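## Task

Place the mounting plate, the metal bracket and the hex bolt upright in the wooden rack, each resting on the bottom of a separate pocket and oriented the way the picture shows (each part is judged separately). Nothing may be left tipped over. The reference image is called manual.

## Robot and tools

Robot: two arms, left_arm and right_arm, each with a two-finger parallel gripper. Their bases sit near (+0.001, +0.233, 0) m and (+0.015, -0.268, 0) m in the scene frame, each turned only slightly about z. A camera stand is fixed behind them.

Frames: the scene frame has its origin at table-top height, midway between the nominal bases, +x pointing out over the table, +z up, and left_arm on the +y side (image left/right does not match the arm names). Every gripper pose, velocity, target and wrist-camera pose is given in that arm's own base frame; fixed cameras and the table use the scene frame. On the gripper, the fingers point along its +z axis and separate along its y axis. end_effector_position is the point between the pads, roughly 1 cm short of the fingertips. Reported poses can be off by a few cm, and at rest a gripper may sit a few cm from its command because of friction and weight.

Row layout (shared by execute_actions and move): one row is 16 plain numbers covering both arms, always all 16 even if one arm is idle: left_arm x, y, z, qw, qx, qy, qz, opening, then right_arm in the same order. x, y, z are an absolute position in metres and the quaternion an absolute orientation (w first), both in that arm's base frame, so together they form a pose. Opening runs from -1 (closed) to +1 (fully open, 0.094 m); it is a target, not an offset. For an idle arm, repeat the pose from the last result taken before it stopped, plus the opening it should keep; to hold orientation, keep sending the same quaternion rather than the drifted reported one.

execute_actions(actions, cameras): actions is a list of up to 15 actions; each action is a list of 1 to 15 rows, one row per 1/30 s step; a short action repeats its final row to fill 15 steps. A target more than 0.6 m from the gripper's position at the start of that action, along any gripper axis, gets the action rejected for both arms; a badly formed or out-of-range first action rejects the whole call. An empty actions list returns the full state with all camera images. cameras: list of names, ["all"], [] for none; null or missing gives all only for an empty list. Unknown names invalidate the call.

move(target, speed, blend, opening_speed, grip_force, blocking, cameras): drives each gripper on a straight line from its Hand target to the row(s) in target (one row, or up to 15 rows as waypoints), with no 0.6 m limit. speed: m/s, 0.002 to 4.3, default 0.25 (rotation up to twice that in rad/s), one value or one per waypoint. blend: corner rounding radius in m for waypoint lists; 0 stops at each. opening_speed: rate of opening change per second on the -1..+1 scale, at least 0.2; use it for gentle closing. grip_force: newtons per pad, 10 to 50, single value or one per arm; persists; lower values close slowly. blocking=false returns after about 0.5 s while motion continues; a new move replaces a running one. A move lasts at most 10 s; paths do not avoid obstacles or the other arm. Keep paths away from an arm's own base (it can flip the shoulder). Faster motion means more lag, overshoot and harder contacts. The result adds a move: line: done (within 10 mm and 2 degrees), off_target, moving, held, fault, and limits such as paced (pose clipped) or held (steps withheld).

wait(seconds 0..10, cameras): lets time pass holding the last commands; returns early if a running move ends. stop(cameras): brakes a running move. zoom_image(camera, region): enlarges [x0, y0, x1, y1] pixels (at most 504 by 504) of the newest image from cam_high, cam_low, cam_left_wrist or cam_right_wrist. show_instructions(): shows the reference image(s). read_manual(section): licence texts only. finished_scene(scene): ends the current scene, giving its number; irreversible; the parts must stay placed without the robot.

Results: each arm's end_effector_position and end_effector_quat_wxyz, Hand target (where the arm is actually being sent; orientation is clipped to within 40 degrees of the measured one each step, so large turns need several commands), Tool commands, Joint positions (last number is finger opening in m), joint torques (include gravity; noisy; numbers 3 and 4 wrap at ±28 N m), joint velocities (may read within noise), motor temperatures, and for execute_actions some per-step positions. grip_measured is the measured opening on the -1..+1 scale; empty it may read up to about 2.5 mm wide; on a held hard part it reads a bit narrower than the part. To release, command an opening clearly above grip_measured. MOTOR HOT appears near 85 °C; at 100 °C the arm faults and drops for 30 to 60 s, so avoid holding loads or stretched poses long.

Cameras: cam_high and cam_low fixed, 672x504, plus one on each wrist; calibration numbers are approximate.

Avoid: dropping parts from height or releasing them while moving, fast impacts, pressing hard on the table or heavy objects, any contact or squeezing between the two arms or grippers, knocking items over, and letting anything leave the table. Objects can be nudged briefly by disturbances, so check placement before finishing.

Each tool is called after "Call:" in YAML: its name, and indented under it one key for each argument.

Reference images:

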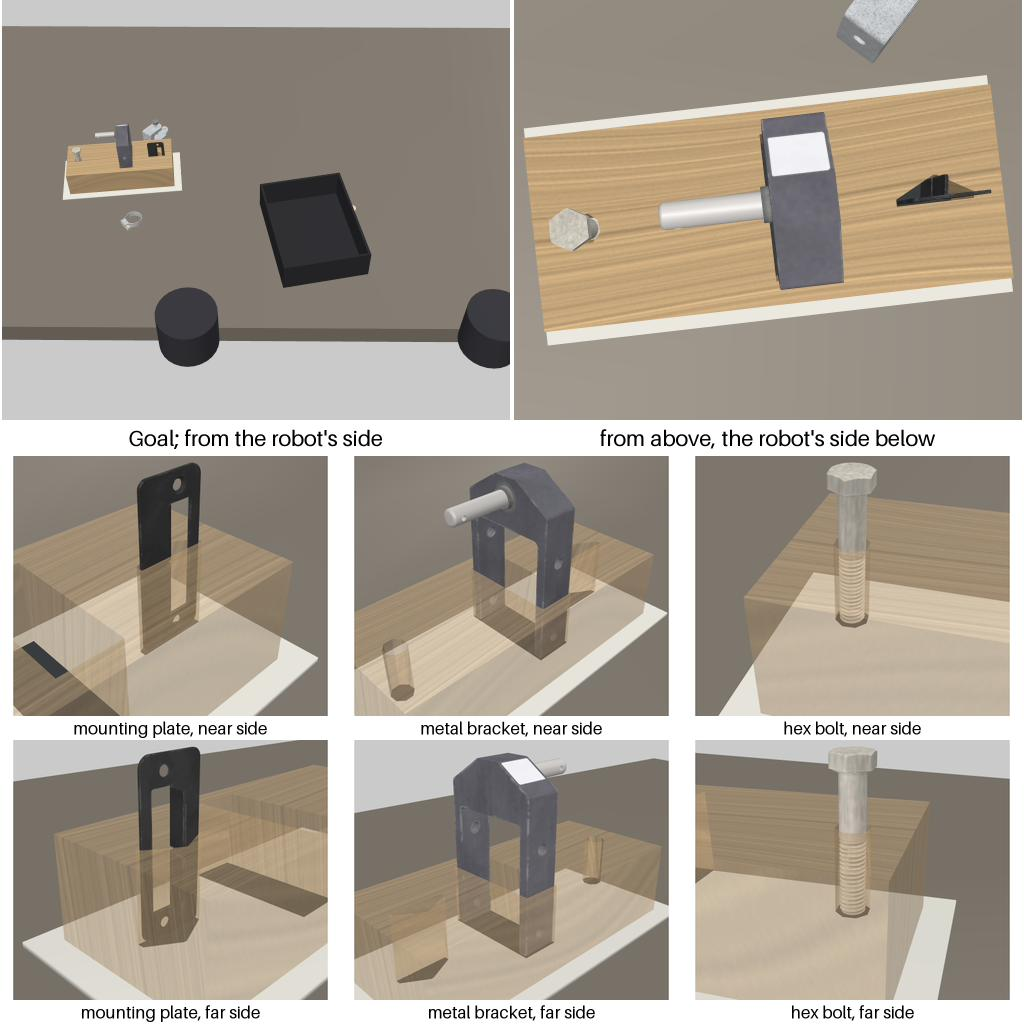

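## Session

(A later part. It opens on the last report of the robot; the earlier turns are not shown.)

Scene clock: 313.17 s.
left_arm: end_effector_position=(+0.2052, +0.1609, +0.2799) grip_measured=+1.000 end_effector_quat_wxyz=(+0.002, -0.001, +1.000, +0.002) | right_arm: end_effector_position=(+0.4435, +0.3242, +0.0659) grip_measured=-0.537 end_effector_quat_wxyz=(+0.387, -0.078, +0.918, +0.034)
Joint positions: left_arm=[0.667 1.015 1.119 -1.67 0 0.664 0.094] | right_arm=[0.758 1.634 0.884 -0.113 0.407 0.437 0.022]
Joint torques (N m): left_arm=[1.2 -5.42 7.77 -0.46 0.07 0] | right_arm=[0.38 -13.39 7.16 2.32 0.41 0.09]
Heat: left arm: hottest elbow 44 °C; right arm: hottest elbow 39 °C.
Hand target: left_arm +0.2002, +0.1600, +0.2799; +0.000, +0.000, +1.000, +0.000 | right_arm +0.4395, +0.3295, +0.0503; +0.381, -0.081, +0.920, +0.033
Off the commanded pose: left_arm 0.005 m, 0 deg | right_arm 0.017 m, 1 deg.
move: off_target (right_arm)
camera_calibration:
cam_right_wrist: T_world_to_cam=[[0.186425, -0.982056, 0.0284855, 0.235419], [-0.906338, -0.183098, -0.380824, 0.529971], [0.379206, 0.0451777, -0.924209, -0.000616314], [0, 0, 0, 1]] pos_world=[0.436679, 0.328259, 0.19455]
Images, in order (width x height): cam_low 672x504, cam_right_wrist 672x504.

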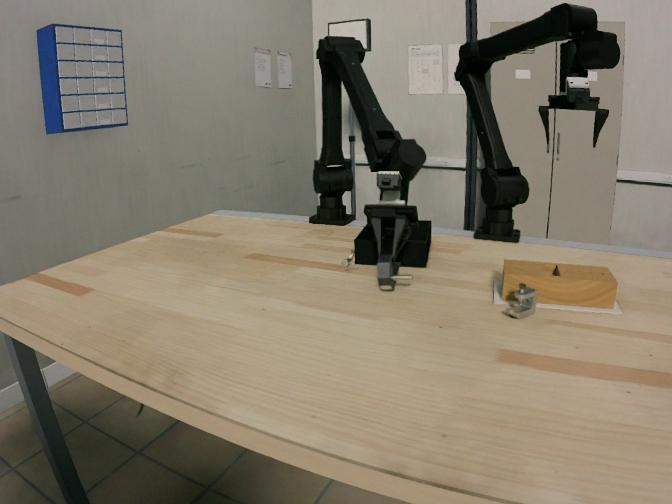

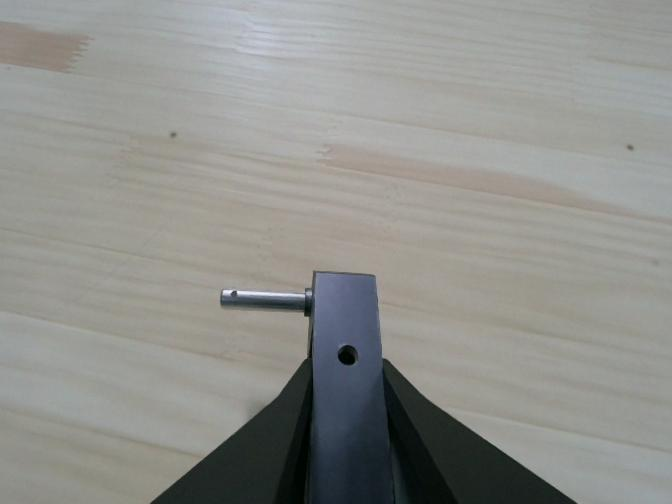

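Call:
move:
  target:
    - [0.2,0.16,0.28,0,0,1,0,1,0.444,0.333,0.06,0.3812,-0.0806,0.9204,0.0334,-0.8]
    - [0.2,0.16,0.28,0,0,1,0,1,0.444,0.333,0.06,0.3812,-0.0806,0.9204,0.0334,-0.1]
    - [0.2,0.16,0.28,0,0,1,0,1,0.37,0.315,0.14,0.3812,-0.0806,0.9204,0.0334,0]
    - [0.2,0.16,0.28,0,0,1,0,1,0.25,0.1,0.25,0,-0.08,0.996,0,0]
  speed: [0.05,0.05,0.12,0.3]
  opening_speed: 0.4
  cameras: ["cam_low","cam_right_wrist","cam_high"]

Call:
zoom_image:
  camera: "cam_low"
  region: [340, 220, 440, 300]

Call:
zoom_image:
  camera: "cam_high"
  region: [310, 130, 400, 220]

Scene clock: 329.73 s.
left_arm: end_effector_position=(+0.2052, +0.1609, +0.2799) grip_measured=+1.000 end_effector_quat_wxyz=(+0.002, -0.001, +1.000, +0.002) | right_arm: end_effector_position=(+0.2413, +0.1000, +0.2317) grip_measured=-0.002 end_effector_quat_wxyz=(-0.018, -0.082, +0.996, -0.008)
Joint positions: left_arm=[0.667 1.015 1.119 -1.67 0 0.664 0.094] | right_arm=[0.397 1.041 1.009 -1.578 0.004 0.233 0.047]
Joint torques (N m): left_arm=[1.03 -5.3 7.75 -0.32 0.11 -0.01] | right_arm=[-1.79 -8 12.46 -0.12 -0.06 -0.09]
Motor temperatures (°C): left_arm=[29 27 43 25 24 24 23] | right_arm=[24 34 39 26 23 23 26]
Heat: left arm: hottest elbow 43 °C; right arm: hottest elbow 39 °C.
Hand target: left_arm +0.2002, +0.1600, +0.2799; +0.000, +0.000, +1.000, +0.000 | right_arm +0.2495, +0.0999, +0.2497; +0.000, -0.080, +0.997, +0.000
Off the commanded pose: left_arm 0.005 m, 0 deg | right_arm 0.020 m, 2 deg.
move: off_target (right_arm); target 2's new opening was sent with right_arm's hand 0.011 m and 1 deg from that target
camera_calibration:
cam_right_wrist: T_world_to_cam=[[0.197778, -0.980033, 0.0204962, 0.0470466], [-0.886736, -0.169959, 0.429899, 0.174853], [-0.417831, -0.103199, -0.902645, 0.441622], [0, 0, 0, 1]] pos_world=[0.330267, 0.1214, 0.322494]
Images, in order (width x height): cam_high 672x504, cam_low 672x504, cam_right_wrist 672x504.

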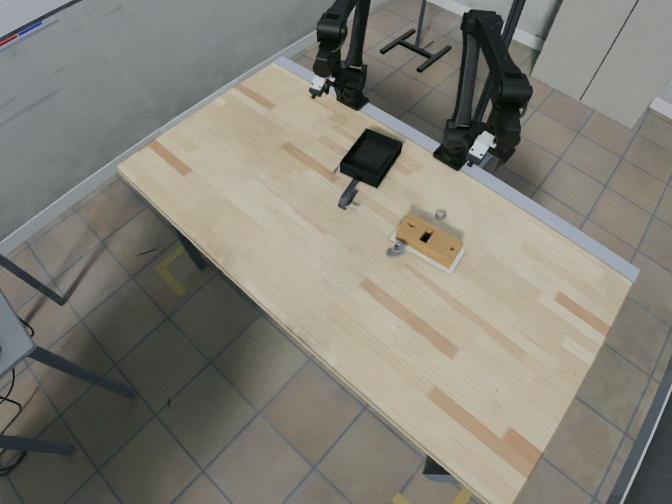

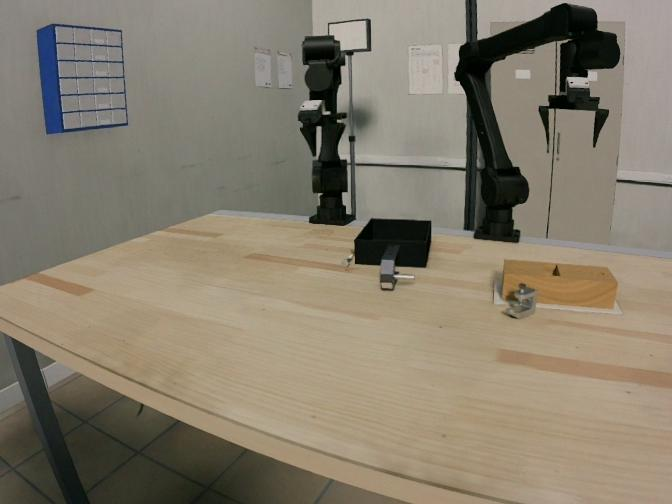

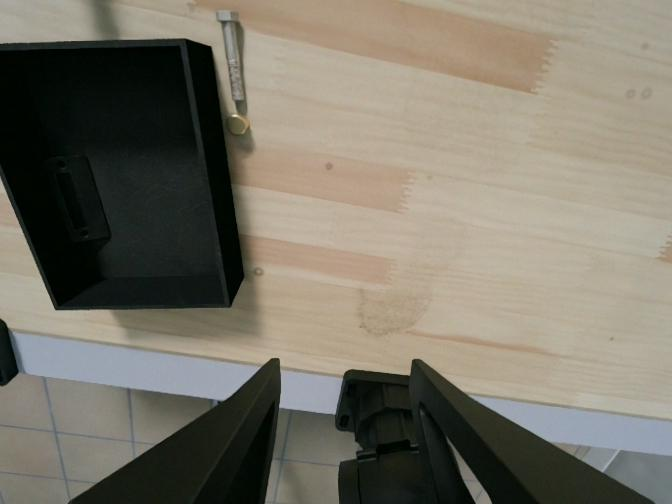

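Scaled by 5.040 from the camera's 672x504 image, which has a finer 960x720 frame.

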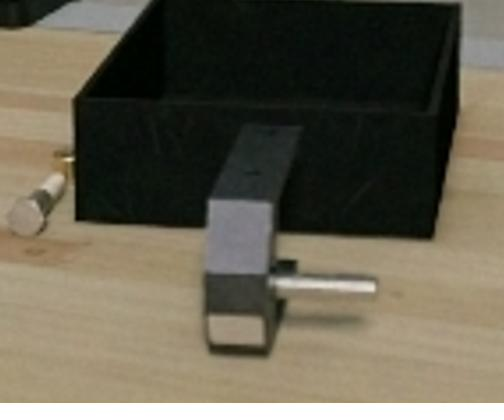

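Scaled by 5.600 from the camera's 672x504 image, which has a finer 960x720 frame.

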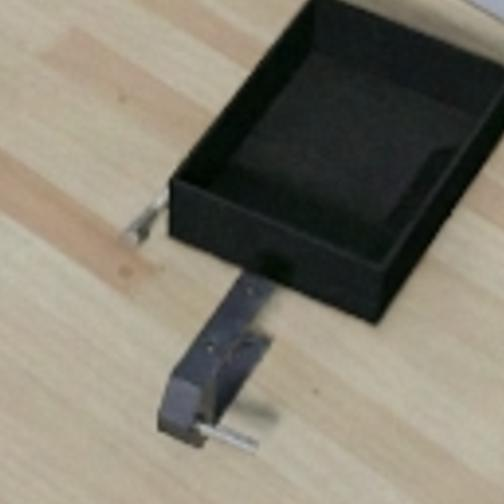

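Call:
move:
  target: [0.36,-0.16,0.24,0,0,1,0,0.4,0.25,0.1,0.25,0,-0.08,0.996,0,0]
  speed: 0.3
  cameras: ["cam_left_wrist"]

Call:
zoom_image:
  camera: "cam_left_wrist"
  region: [240, 40, 480, 280]

Scene clock: 342.50 s.
left_arm: end_effector_position=(+0.3471, -0.1536, +0.2316) grip_measured=+0.402 end_effector_quat_wxyz=(-0.010, +0.005, +1.000, +0.003) | right_arm: end_effector_position=(+0.2413, +0.1000, +0.2317) grip_measured=-0.002 end_effector_quat_wxyz=(-0.018, -0.082, +0.996, -0.008)
Joint positions: left_arm=[-0.414 1.348 1.255 -1.498 0.003 -0.404 0.066] | right_arm=[0.397 1.041 1.009 -1.578 0.004 0.233 0.047]
Joint torques (N m): left_arm=[0.44 -8.7 11.02 -0.18 -0.11 -0.2] | right_arm=[-1.73 -7.94 12.46 -0.13 -0.06 -0.09]
Heat: left arm: hottest elbow 43 °C; right arm: hottest elbow 42 °C.
Hand target: left_arm +0.3595, -0.1598, +0.2399; +0.000, +0.000, +1.000, +0.000 | right_arm +0.2495, +0.0999, +0.2498; +0.000, -0.080, +0.997, +0.000
Off the commanded pose: left_arm 0.017 m, 1 deg | right_arm 0.020 m, 2 deg.
move: off_target (left_arm, right_arm)
camera_calibration:
cam_left_wrist: T_world_to_cam=[[0.0134287, -0.999303, -0.0348449, -0.146734], [-0.904395, -0.0270021, 0.425842, 0.251992], [-0.426486, 0.025795, -0.904126, 0.484061], [0, 0, 0, 1]] pos_world=[0.436316, -0.152314, 0.325231]
Images, in order (width x height): cam_left_wrist 672x504.

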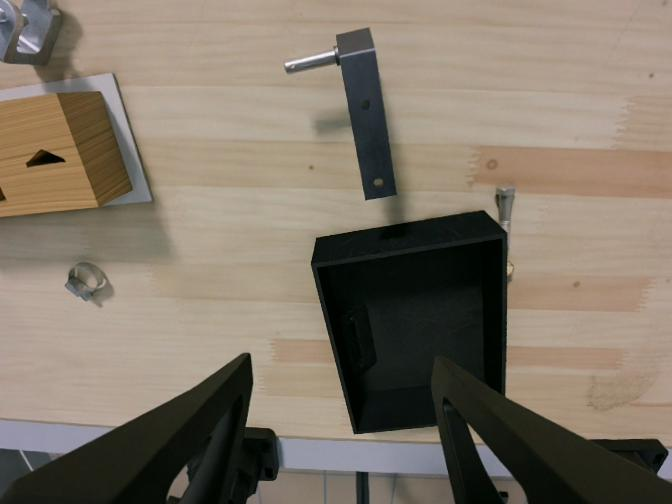

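Scaled by 2.100 from the camera's 672x504 image, which has a finer 960x720 frame.

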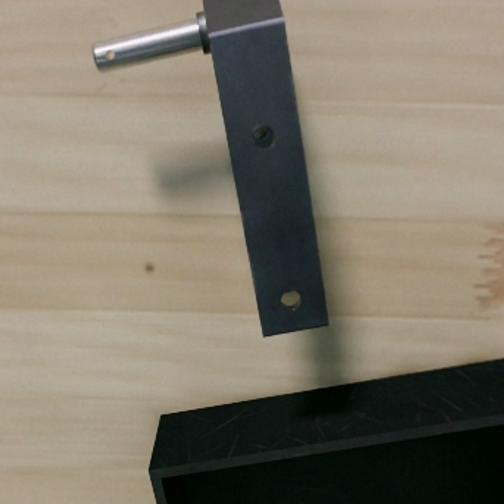

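Call:
move:
  target:
    - [0.44,-0.162,0.17,0,-0.1106,0.9939,0,0.2,0.25,0.1,0.25,0,-0.08,0.996,0,0]
    - [0.45,-0.165,0.12,0,-0.1106,0.9939,0,0.1,0.25,0.1,0.25,0,-0.08,0.996,0,0]
  speed: 0.3
  blend: [0.02,0]
  cameras: ["cam_left_wrist","cam_low"]

Call:
zoom_image:
  camera: "cam_left_wrist"
  region: [200, 160, 480, 440]

Scene clock: 389.90 s.
left_arm: end_effector_position=(+0.4393, -0.1628, +0.1219) grip_measured=+0.103 end_effector_quat_wxyz=(-0.005, -0.103, +0.995, +0.001) | right_arm: end_effector_position=(+0.2413, +0.1000, +0.2317) grip_measured=-0.002 end_effector_quat_wxyz=(-0.018, -0.082, +0.996, -0.008)
Joint positions: left_arm=[-0.353 1.634 1.274 -1.221 0.002 -0.56 0.052] | right_arm=[0.397 1.041 1.009 -1.578 0.004 0.233 0.047]
Joint torques (N m): left_arm=[0.56 -11.69 9.03 0.34 -0.14 -0.19] | right_arm=[-1.79 -7.94 12.46 -0.13 -0.06 -0.09]
Motor temperatures (°C): left_arm=[29 27 49 25 24 24 23] | right_arm=[24 31 47 25 23 23 25]
Heat: left arm: hottest elbow 49 °C; right arm: hottest elbow 47 °C.
Hand target: left_arm +0.4498, -0.1649, +0.1201; +0.000, -0.111, +0.994, +0.000 | right_arm +0.2495, +0.0999, +0.2498; +0.000, -0.080, +0.997, +0.000
Off the commanded pose: left_arm 0.011 m, 1 deg | right_arm 0.020 m, 2 deg.
move: off_target (left_arm, right_arm); target 2's new opening was sent with left_arm's hand 0.011 m and 1 deg from that target
camera_calibration:
cam_left_wrist: T_world_to_cam=[[0.228325, -0.973044, -0.032435, -0.251479], [-0.881759, -0.220799, 0.416832, 0.341476], [-0.412758, -0.0665735, -0.908405, 0.403914], [0, 0, 0, 1]] pos_world=[0.525237, -0.142413, 0.216422]
Images, in order (width x height): cam_low 672x504, cam_left_wrist 672x504.

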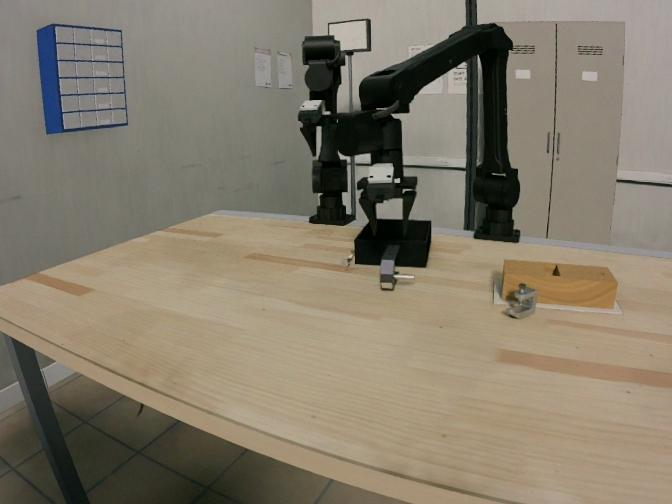

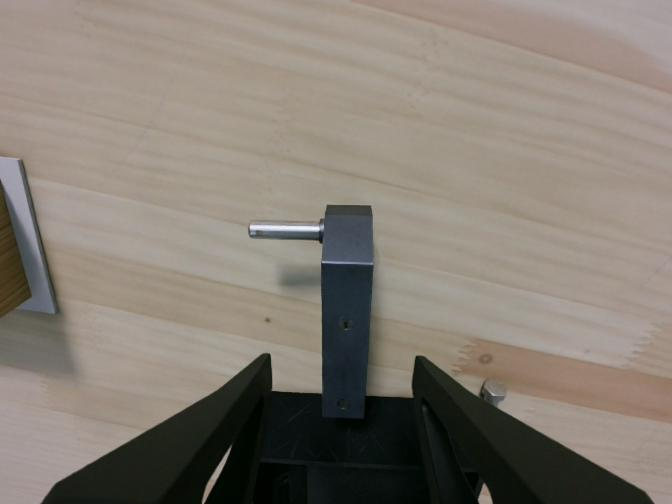

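Scaled by 1.800 from the camera's 672x504 image, which has a finer 960x720 frame.

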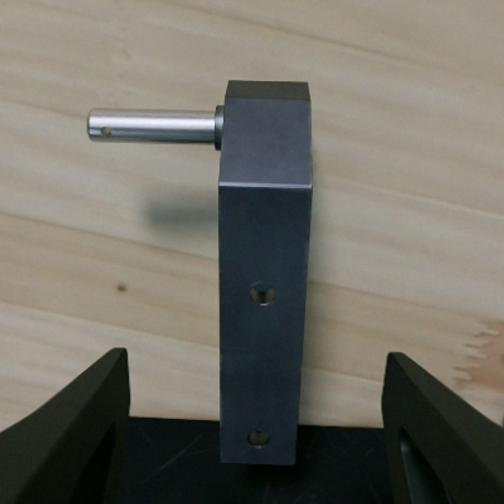

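Call:
move:
  target:
    - [0.444,-0.167,0.08,0,-0.1106,0.9939,0,0.1,0.25,0.1,0.25,0,-0.08,0.996,0,0]
    - [0.444,-0.167,0.043,0,-0.1106,0.9939,0,0.1,0.25,0.1,0.25,0,-0.08,0.996,0,0]
  speed: [0.2,0.08]
  cameras: ["cam_left_wrist","cam_low"]

Call:
zoom_image:
  camera: "cam_low"
  region: [340, 210, 450, 310]

Scene clock: 405.67 s.
left_arm: end_effector_position=(+0.4444, -0.1646, +0.0546) grip_measured=+0.102 end_effector_quat_wxyz=(+0.006, -0.107, +0.994, -0.004) | right_arm: end_effector_position=(+0.2413, +0.1000, +0.2317) grip_measured=-0.002 end_effector_quat_wxyz=(-0.018, -0.082, +0.996, -0.008)
Joint positions: left_arm=[-0.353 1.708 1.176 -1.023 0.002 -0.568 0.052] | right_arm=[0.397 1.041 1.009 -1.578 0.004 0.233 0.047]
Joint torques (N m): left_arm=[-0.32 -11.99 6.69 0.35 -0.12 -0.21] | right_arm=[-1.79 -7.94 12.46 -0.13 -0.06 -0.09]
Heat: left arm: hottest elbow 47 °C; right arm: hottest elbow 47 °C.
Hand target: left_arm +0.4437, -0.1668, +0.0431; +0.000, -0.111, +0.994, +0.000 | right_arm +0.2495, +0.0999, +0.2498; +0.000, -0.080, +0.997, +0.000
Off the commanded pose: left_arm 0.012 m, 1 deg | right_arm 0.020 m, 2 deg.
move: off_target (left_arm, right_arm)
camera_calibration:
cam_left_wrist: T_world_to_cam=[[0.23674, -0.971391, -0.0188146, -0.260743], [-0.889643, -0.224519, 0.39765, 0.377516], [-0.390498, -0.0774014, -0.917344, 0.333498], [0, 0, 0, 1]] pos_world=[0.527814, -0.14271, 0.150908]
Images, in order (width x height): cam_low 672x504, cam_left_wrist 672x504.

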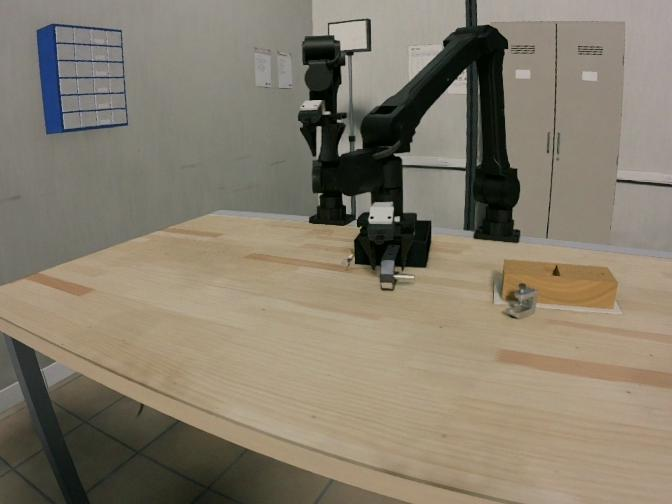

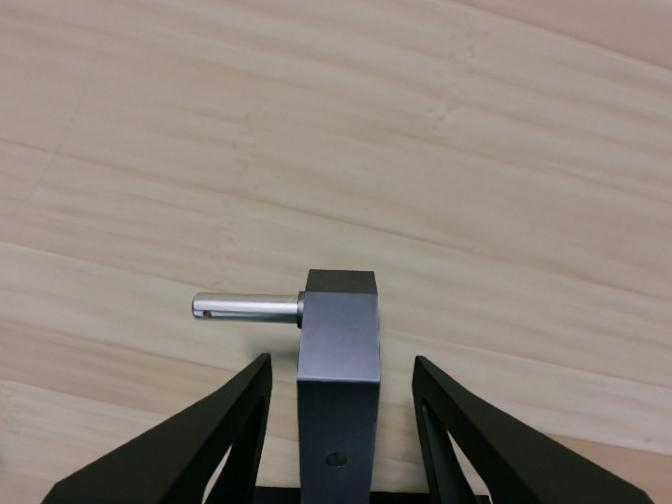

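Scaled by 4.582 from the camera's 672x504 image, which has a finer 960x720 frame.

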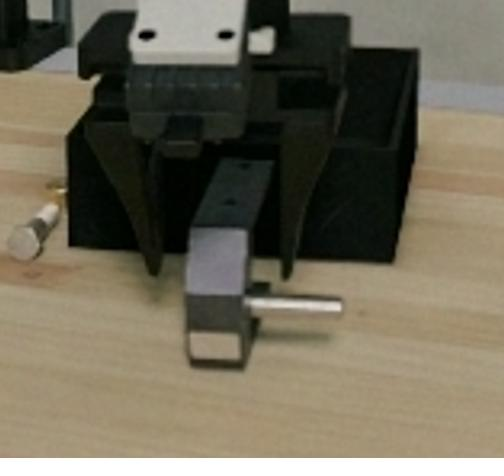

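Call:
move:
  target:
    - [0.424,-0.17,0.05,0,-0.1106,0.9939,0,0.1,0.25,0.1,0.25,0,-0.08,0.996,0,0]
    - [0.424,-0.17,0.036,0,-0.1106,0.9939,0,0.1,0.25,0.1,0.25,0,-0.08,0.996,0,0]
  speed: 0.08
  cameras: ["cam_left_wrist","cam_low"]

Call:
zoom_image:
  camera: "cam_low"
  region: [340, 210, 450, 310]

Scene clock: 423.87 s.
left_arm: end_effector_position=(+0.4255, -0.1672, +0.0420) grip_measured=+0.102 end_effector_quat_wxyz=(+0.002, -0.108, +0.994, -0.002) | right_arm: end_effector_position=(+0.2413, +0.1000, +0.2317) grip_measured=-0.002 end_effector_quat_wxyz=(-0.018, -0.082, +0.996, -0.008)
Joint positions: left_arm=[-0.373 1.694 1.118 -0.99 0.002 -0.59 0.052] | right_arm=[0.397 1.041 1.009 -1.578 0.004 0.233 0.047]
Joint torques (N m): left_arm=[-0.5 -12.4 6.3 0.18 -0.1 -0.24] | right_arm=[-1.73 -7.94 12.46 -0.13 -0.06 -0.09]
Heat: left arm: hottest elbow 45 °C; right arm: hottest elbow 48 °C.
Hand target: left_arm +0.4240, -0.1699, +0.0361; +0.000, -0.111, +0.994, +0.000 | right_arm +0.2495, +0.0999, +0.2498; +0.000, -0.080, +0.997, +0.000
Off the commanded pose: left_arm 0.007 m, 0 deg | right_arm 0.020 m, 2 deg.
move: off_target (right_arm)
camera_calibration:
cam_left_wrist: T_world_to_cam=[[0.238694, -0.970788, -0.0244016, -0.259529], [-0.885234, -0.227852, 0.405518, 0.362507], [-0.399232, -0.0751937, -0.913761, 0.318299], [0, 0, 0, 1]] pos_world=[0.509927, -0.145416, 0.137514]
Images, in order (width x height): cam_low 672x504, cam_left_wrist 672x504.

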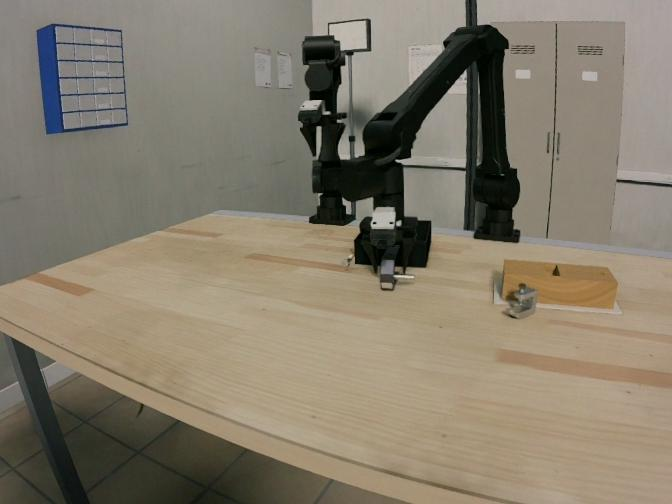

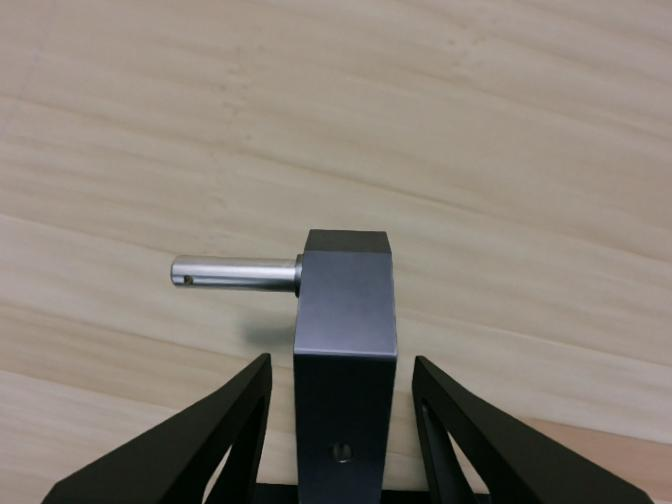

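Scaled by 4.582 from the camera's 672x504 image, which has a finer 960x720 frame.

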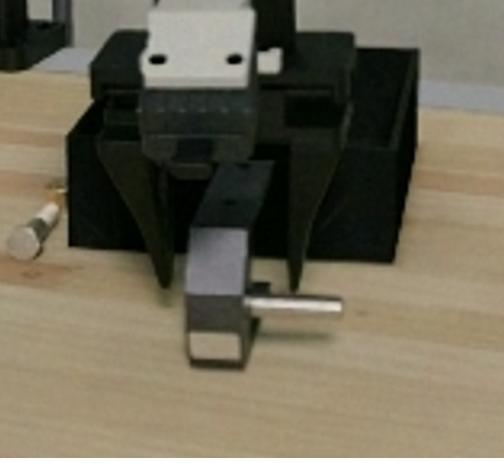

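Call:
move:
  target:
    - [0.424,-0.17,0.036,0,-0.1106,0.9939,0,-0.9,0.25,0.1,0.25,0,-0.08,0.996,0,0]
    - [0.43,-0.166,0.2,0,-0.1106,0.9939,0,-0.9,0.25,0.1,0.25,0,-0.08,0.996,0,0]
  speed: 0.13
  opening_speed: 0.5
  cameras: ["cam_left_wrist","cam_low"]

Call:
zoom_image:
  camera: "cam_low"
  region: [330, 160, 450, 280]

Scene clock: 442.87 s.
left_arm: end_effector_position=(+0.4163, -0.1635, +0.1773) grip_measured=-0.563 end_effector_quat_wxyz=(-0.022, -0.109, +0.994, +0.011) | right_arm: end_effector_position=(+0.2413, +0.1000, +0.2317) grip_measured=-0.002 end_effector_quat_wxyz=(-0.018, -0.082, +0.996, -0.008)
Joint positions: left_arm=[-0.373 1.564 1.34 -1.397 0.001 -0.59 0.021] | right_arm=[0.397 1.041 1.009 -1.578 0.004 0.233 0.047]
Joint torques (N m): left_arm=[0.91 -13.68 11.23 -0.43 -0.11 -0.09] | right_arm=[-1.79 -7.94 12.46 -0.13 -0.06 -0.09]
Motor temperatures (°C): left_arm=[29 28 43 25 24 24 23] | right_arm=[24 31 49 25 23 23 25]
Heat: left arm: hottest elbow 43 °C; right arm: hottest elbow 49 °C.
Hand target: left_arm +0.4291, -0.1657, +0.2000; +0.000, -0.111, +0.994, +0.000 | right_arm +0.2495, +0.0999, +0.2498; +0.000, -0.080, +0.997, +0.000
Off the commanded pose: left_arm 0.027 m, 3 deg | right_arm 0.020 m, 2 deg.
move: off_target (left_arm, right_arm)
camera_calibration:
cam_left_wrist: T_world_to_cam=[[0.237032, -0.969865, -0.0563614, -0.243949], [-0.863408, -0.2369, 0.445427, 0.282535], [-0.445356, -0.0569177, -0.893543, 0.457214], [0, 0, 0, 1]] pos_world=[0.50539, -0.143641, 0.268942]
Images, in order (width x height): cam_low 672x504, cam_left_wrist 672x504.

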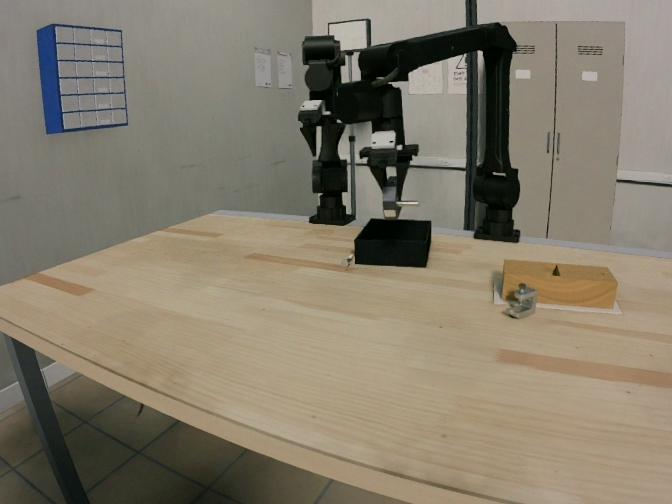

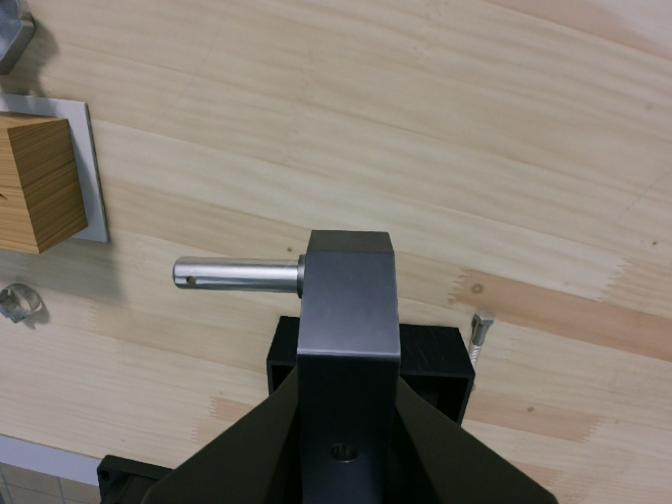

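Scaled by 4.200 from the camera's 672x504 image, which has a finer 960x720 frame.

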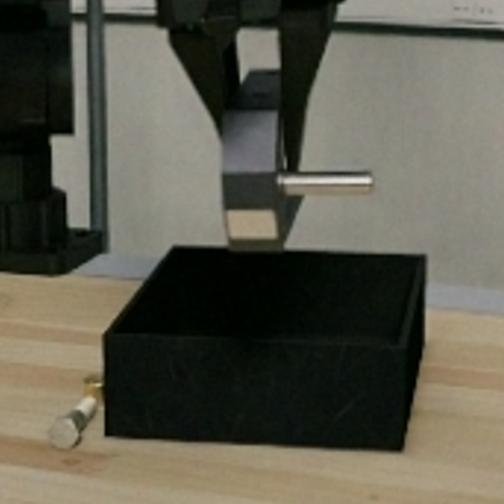

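Call:
move:
  target:
    - [0.4,0.0,0.24,0.3815,-0.0725,0.921,0.03,-0.9,0.25,0.2,0.27,0,-0.08,0.996,0,0]
    - [0.385,0.137,0.215,0.706,-0.0389,0.706,0.0389,-0.9,0.3,0.36,0.3,0,0,1,0,0]
  speed: 0.3
  blend: [0.03,0]
  cameras: ["all"]

Scene clock: 469.50 s.
left_arm: end_effector_position=(+0.3845, +0.1328, +0.2098) grip_measured=-0.563 end_effector_quat_wxyz=(+0.698, -0.035, +0.714, +0.037) | right_arm: end_effector_position=(+0.2967, +0.3471, +0.2965) grip_measured=-0.002 end_effector_quat_wxyz=(-0.001, +0.001, +1.000, -0.001)
Joint positions: left_arm=[0.5 1.099 0.264 0.811 0.397 0.013 0.021] | right_arm=[0.865 1.536 1.623 -1.659 0 0.867 0.047]
Joint torques (N m): left_arm=[1.2 -3.66 6.9 2.36 0.11 -0.2] | right_arm=[0.38 -13.74 12.46 -0.1 0.15 0.09]
Motor temperatures (°C): left_arm=[29 28 48 25 24 24 24] | right_arm=[24 30 49 25 23 23 25]
Heat: left arm: hottest elbow 48 °C; right arm: hottest elbow 49 °C.
Hand target: left_arm +0.3849, +0.1369, +0.2149; +0.706, -0.039, +0.706, +0.039 | right_arm +0.2997, +0.3597, +0.2998; +0.000, +0.000, +1.000, +0.000
Off the commanded pose: left_arm 0.007 m, 1 deg | right_arm 0.014 m, 0 deg.
move: off_target (right_arm)
camera_calibration:
cam_left_wrist: T_world_to_cam=[[0.131528, -0.99112, 0.0195267, 0.0802752], [-0.422883, -0.0739131, -0.903165, 0.402765], [0.896588, 0.110534, -0.428849, -0.146844], [0, 0, 0, 1]] pos_world=[0.291423, 0.125563, 0.299222]
cam_right_wrist: T_world_to_cam=[[0.0326258, -0.999413, 0.010489, 0.33562], [-0.917451, -0.0257834, 0.397012, 0.206985], [-0.396508, -0.022576, -0.917753, 0.51884], [0, 0, 0, 1]] pos_world=[0.384673, 0.352473, 0.390471]

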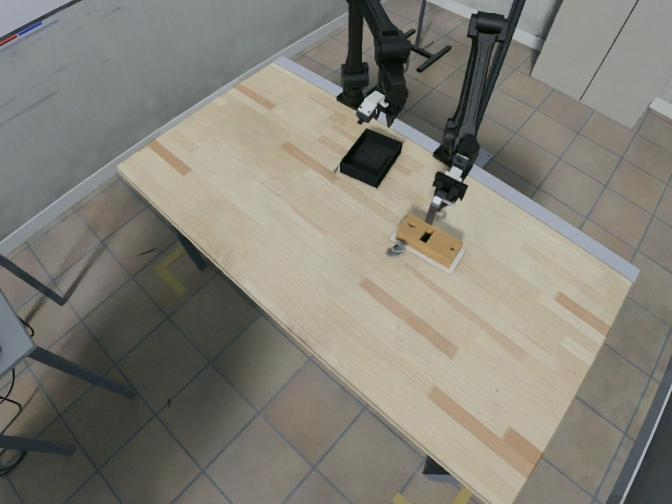

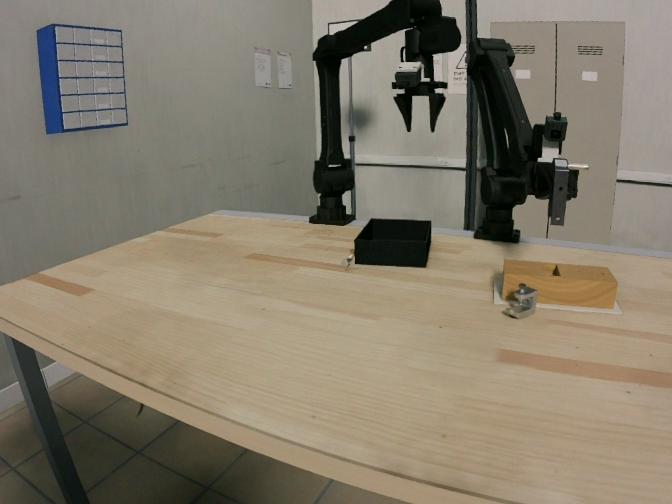

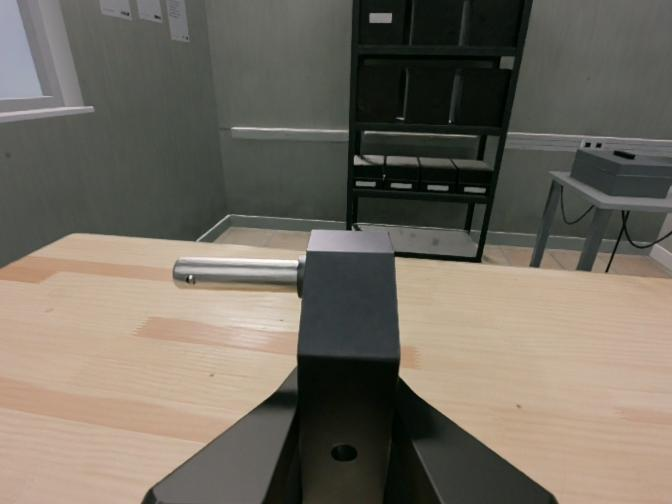

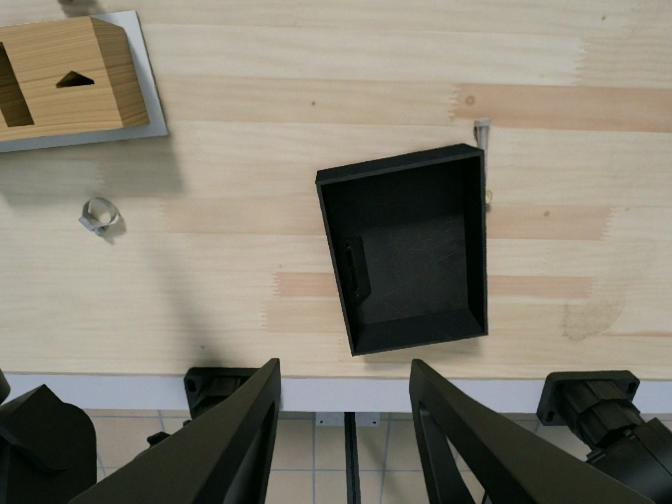

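Call:
move:
  target: [0.385,0.137,0.185,0.706,-0.0389,0.706,0.0389,-0.9,0.38,0.47,0.34,0,0,1,0,0]
  speed: 0.2
  cameras: ["cam_low","cam_high","cam_right_wrist"]

Call:
zoom_image:
  camera: "cam_low"
  region: [480, 180, 640, 330]

Call:
zoom_image:
  camera: "cam_high"
  region: [380, 180, 480, 280]

Scene clock: 478.93 s.
left_arm: end_effector_position=(+0.3845, +0.1328, +0.1805) grip_measured=-0.563 end_effector_quat_wxyz=(+0.699, -0.035, +0.713, +0.037) | right_arm: end_effector_position=(+0.3790, +0.4555, +0.3437) grip_measured=-0.002 end_effector_quat_wxyz=(+0.055, +0.002, +0.996, +0.066)
Joint positions: left_arm=[0.5 1.249 0.23 0.997 0.397 0.012 0.021] | right_arm=[0.878 1.829 2.117 -1.688 0 0.881 0.047]
Joint torques (N m): left_arm=[0.85 -4.01 5.65 2.43 0.14 -0.19] | right_arm=[0.56 -18.08 12.42 0.24 0.23 0.06]
Heat: left arm: hottest elbow 46 °C; right arm: hottest elbow 47 °C.
Hand target: left_arm +0.3850, +0.1370, +0.1851; +0.706, -0.039, +0.706, +0.039 | right_arm +0.3795, +0.4693, +0.3392; +0.053, +0.000, +0.997, +0.064
Off the commanded pose: left_arm 0.006 m, 1 deg | right_arm 0.015 m, 10 deg.
joint sent to its limit (right arm) — joint 4 (wrist pitch), lower limit. The joint targets are off in orientation, not in position.
move: off_target (right_arm)
camera_calibration:
cam_right_wrist: T_world_to_cam=[[0.0370328, -0.992239, -0.118706, 0.480174], [-0.955414, -0.0699766, 0.286857, 0.338981], [-0.292938, 0.102791, -0.95059, 0.512197], [0, 0, 0, 1]] pos_world=[0.456127, 0.447519, 0.446649]
Images, in order (width x height): cam_high 672x504, cam_low 672x504, cam_right_wrist 672x504.

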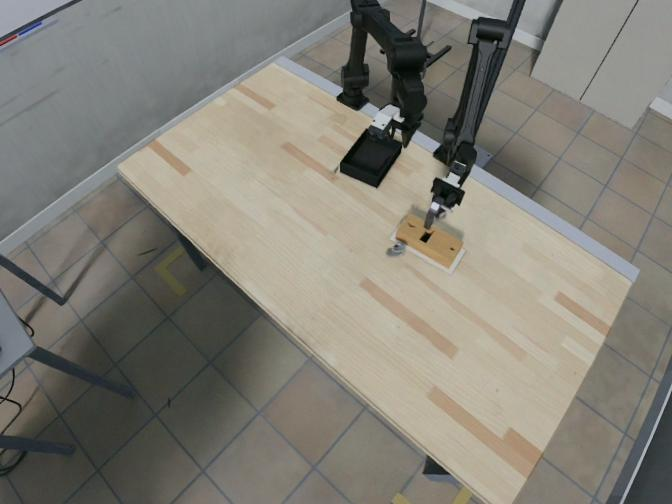

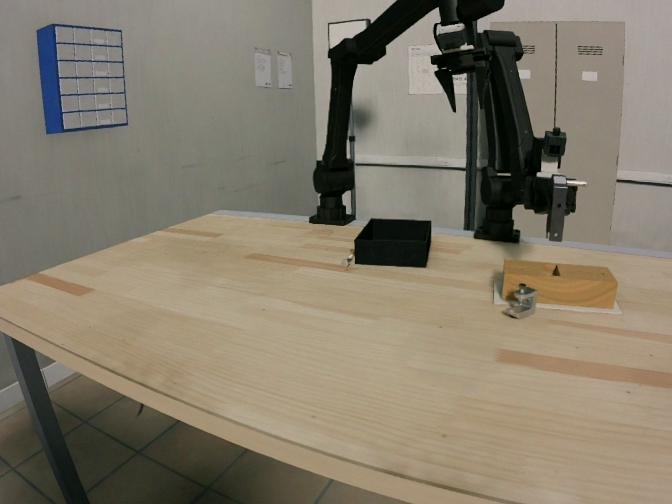

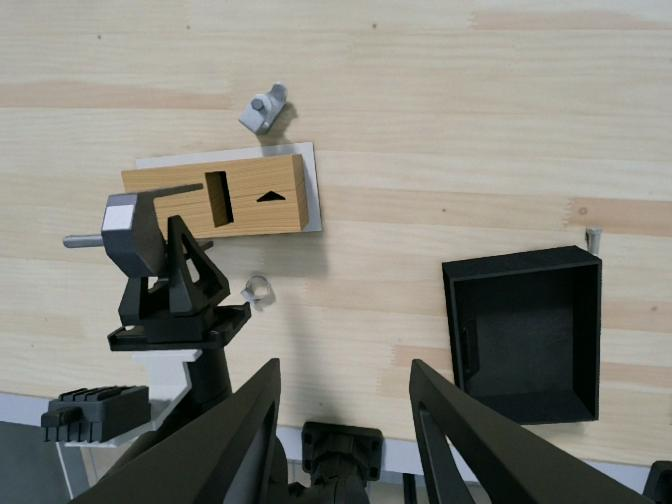

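Scaled by 3.150 from the camera's 672x504 image, which has a finer 960x720 frame.

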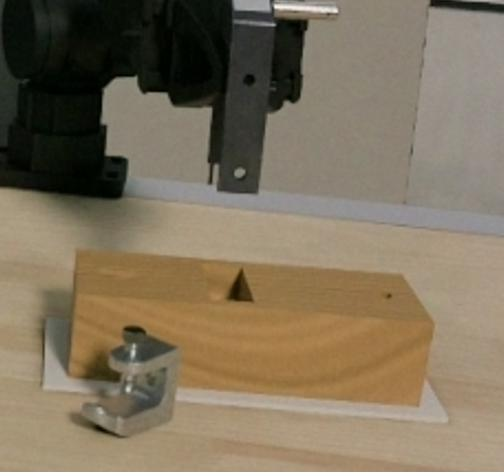

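Scaled by 5.040 from the camera's 672x504 image, which has a finer 960x720 frame.

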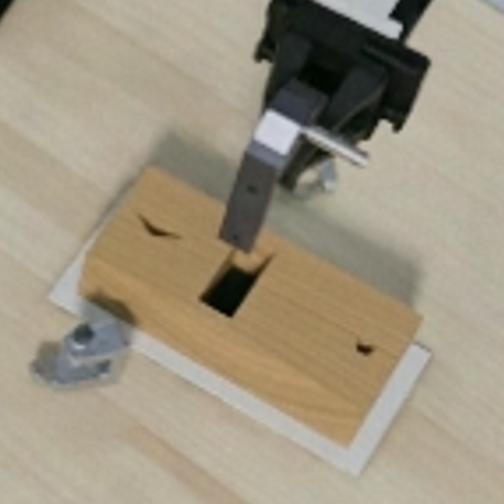

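Call:
move:
  target: [0.3965,0.1445,0.156,0.706,-0.0389,0.706,0.0389,-0.9,0.38,0.47,0.34,0,0,1,0,0]
  speed: 0.08
  cameras: ["cam_low","cam_high","cam_right_wrist"]

Call:
zoom_image:
  camera: "cam_low"
  region: [480, 200, 620, 330]

Call:
zoom_image:
  camera: "cam_high"
  region: [390, 190, 470, 270]

Call:
zoom_image:
  camera: "cam_right_wrist"
  region: [110, 130, 310, 290]

Scene clock: 509.00 s.
left_arm: end_effector_position=(+0.3913, +0.1374, +0.1468) grip_measured=-0.563 end_effector_quat_wxyz=(+0.694, -0.037, +0.718, +0.035) | right_arm: end_effector_position=(+0.3790, +0.4555, +0.3437) grip_measured=-0.002 end_effector_quat_wxyz=(+0.055, +0.002, +0.996, +0.066)
Joint positions: left_arm=[0.503 1.452 0.23 1.186 0.401 0.012 0.021] | right_arm=[0.878 1.829 2.117 -1.688 0 0.881 0.047]
Joint torques (N m): left_arm=[1.2 -5.36 5.29 2.44 0.15 -0.2] | right_arm=[0.56 -18.08 12.42 0.23 0.23 0.08]
Motor temperatures (°C): left_arm=[29 28 43 25 24 24 25] | right_arm=[24 31 45 25 23 23 24]
Heat: left arm: hottest elbow 43 °C; right arm: hottest elbow 45 °C.
Hand target: left_arm +0.3962, +0.1443, +0.1560; +0.706, -0.039, +0.706, +0.039 | right_arm +0.3795, +0.4693, +0.3392; +0.053, +0.000, +0.997, +0.064
Off the commanded pose: left_arm 0.013 m, 2 deg | right_arm 0.015 m, 10 deg.
joint sent to its limit (right arm) — joint 4 (wrist pitch), lower limit. The joint targets are off in orientation, not in position.
move: off_target (left_arm, right_arm)
camera_calibration:
cam_right_wrist: T_world_to_cam=[[0.0370328, -0.992239, -0.118706, 0.480174], [-0.955414, -0.0699766, 0.286857, 0.338981], [-0.292938, 0.102791, -0.95059, 0.512197], [0, 0, 0, 1]] pos_world=[0.456127, 0.447519, 0.446649]
Images, in order (width x height): cam_high 672x504, cam_low 672x504, cam_right_wrist 672x504.

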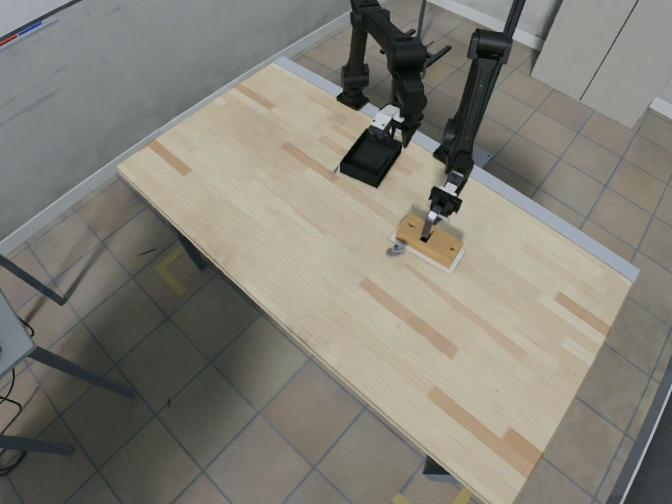

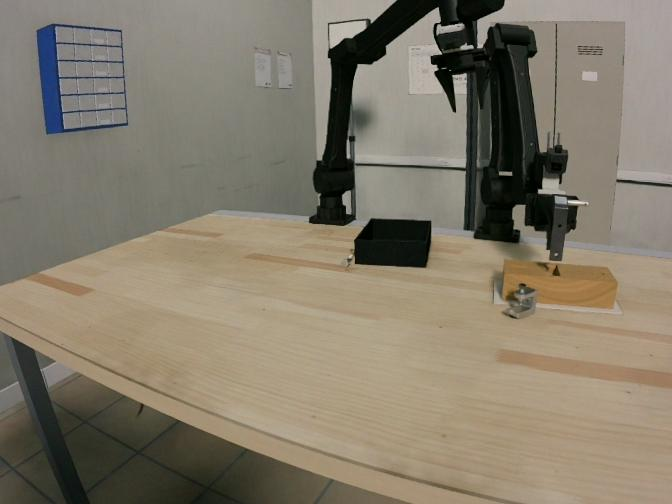

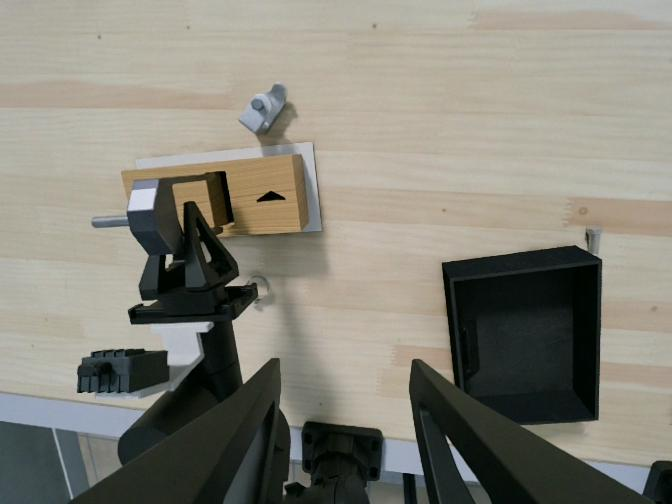

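Scaled by 3.600 from the camera's 672x504 image, which has a finer 960x720 frame.

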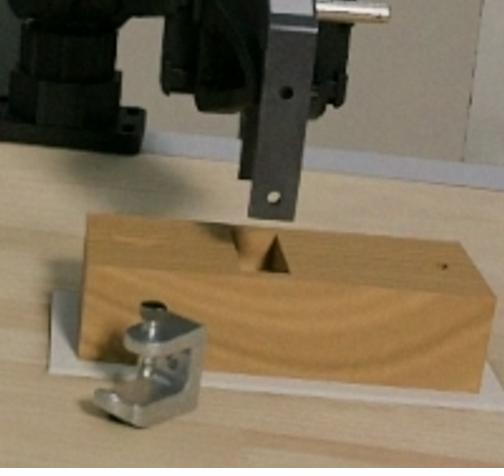

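Scaled by 6.300 from the camera's 672x504 image, which has a finer 960x720 frame.

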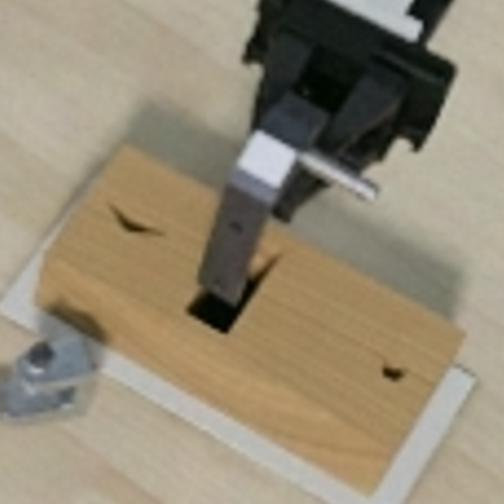

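Scaled by 2.520 from the camera's 672x504 image, which has a finer 960x720 frame.

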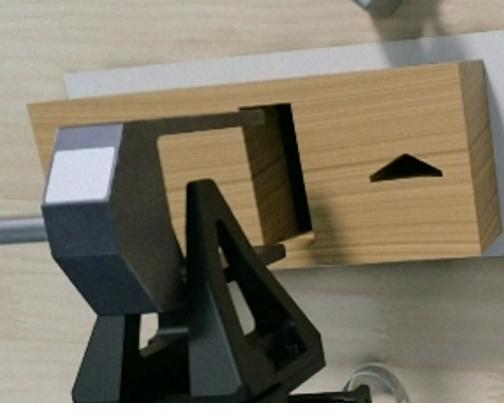

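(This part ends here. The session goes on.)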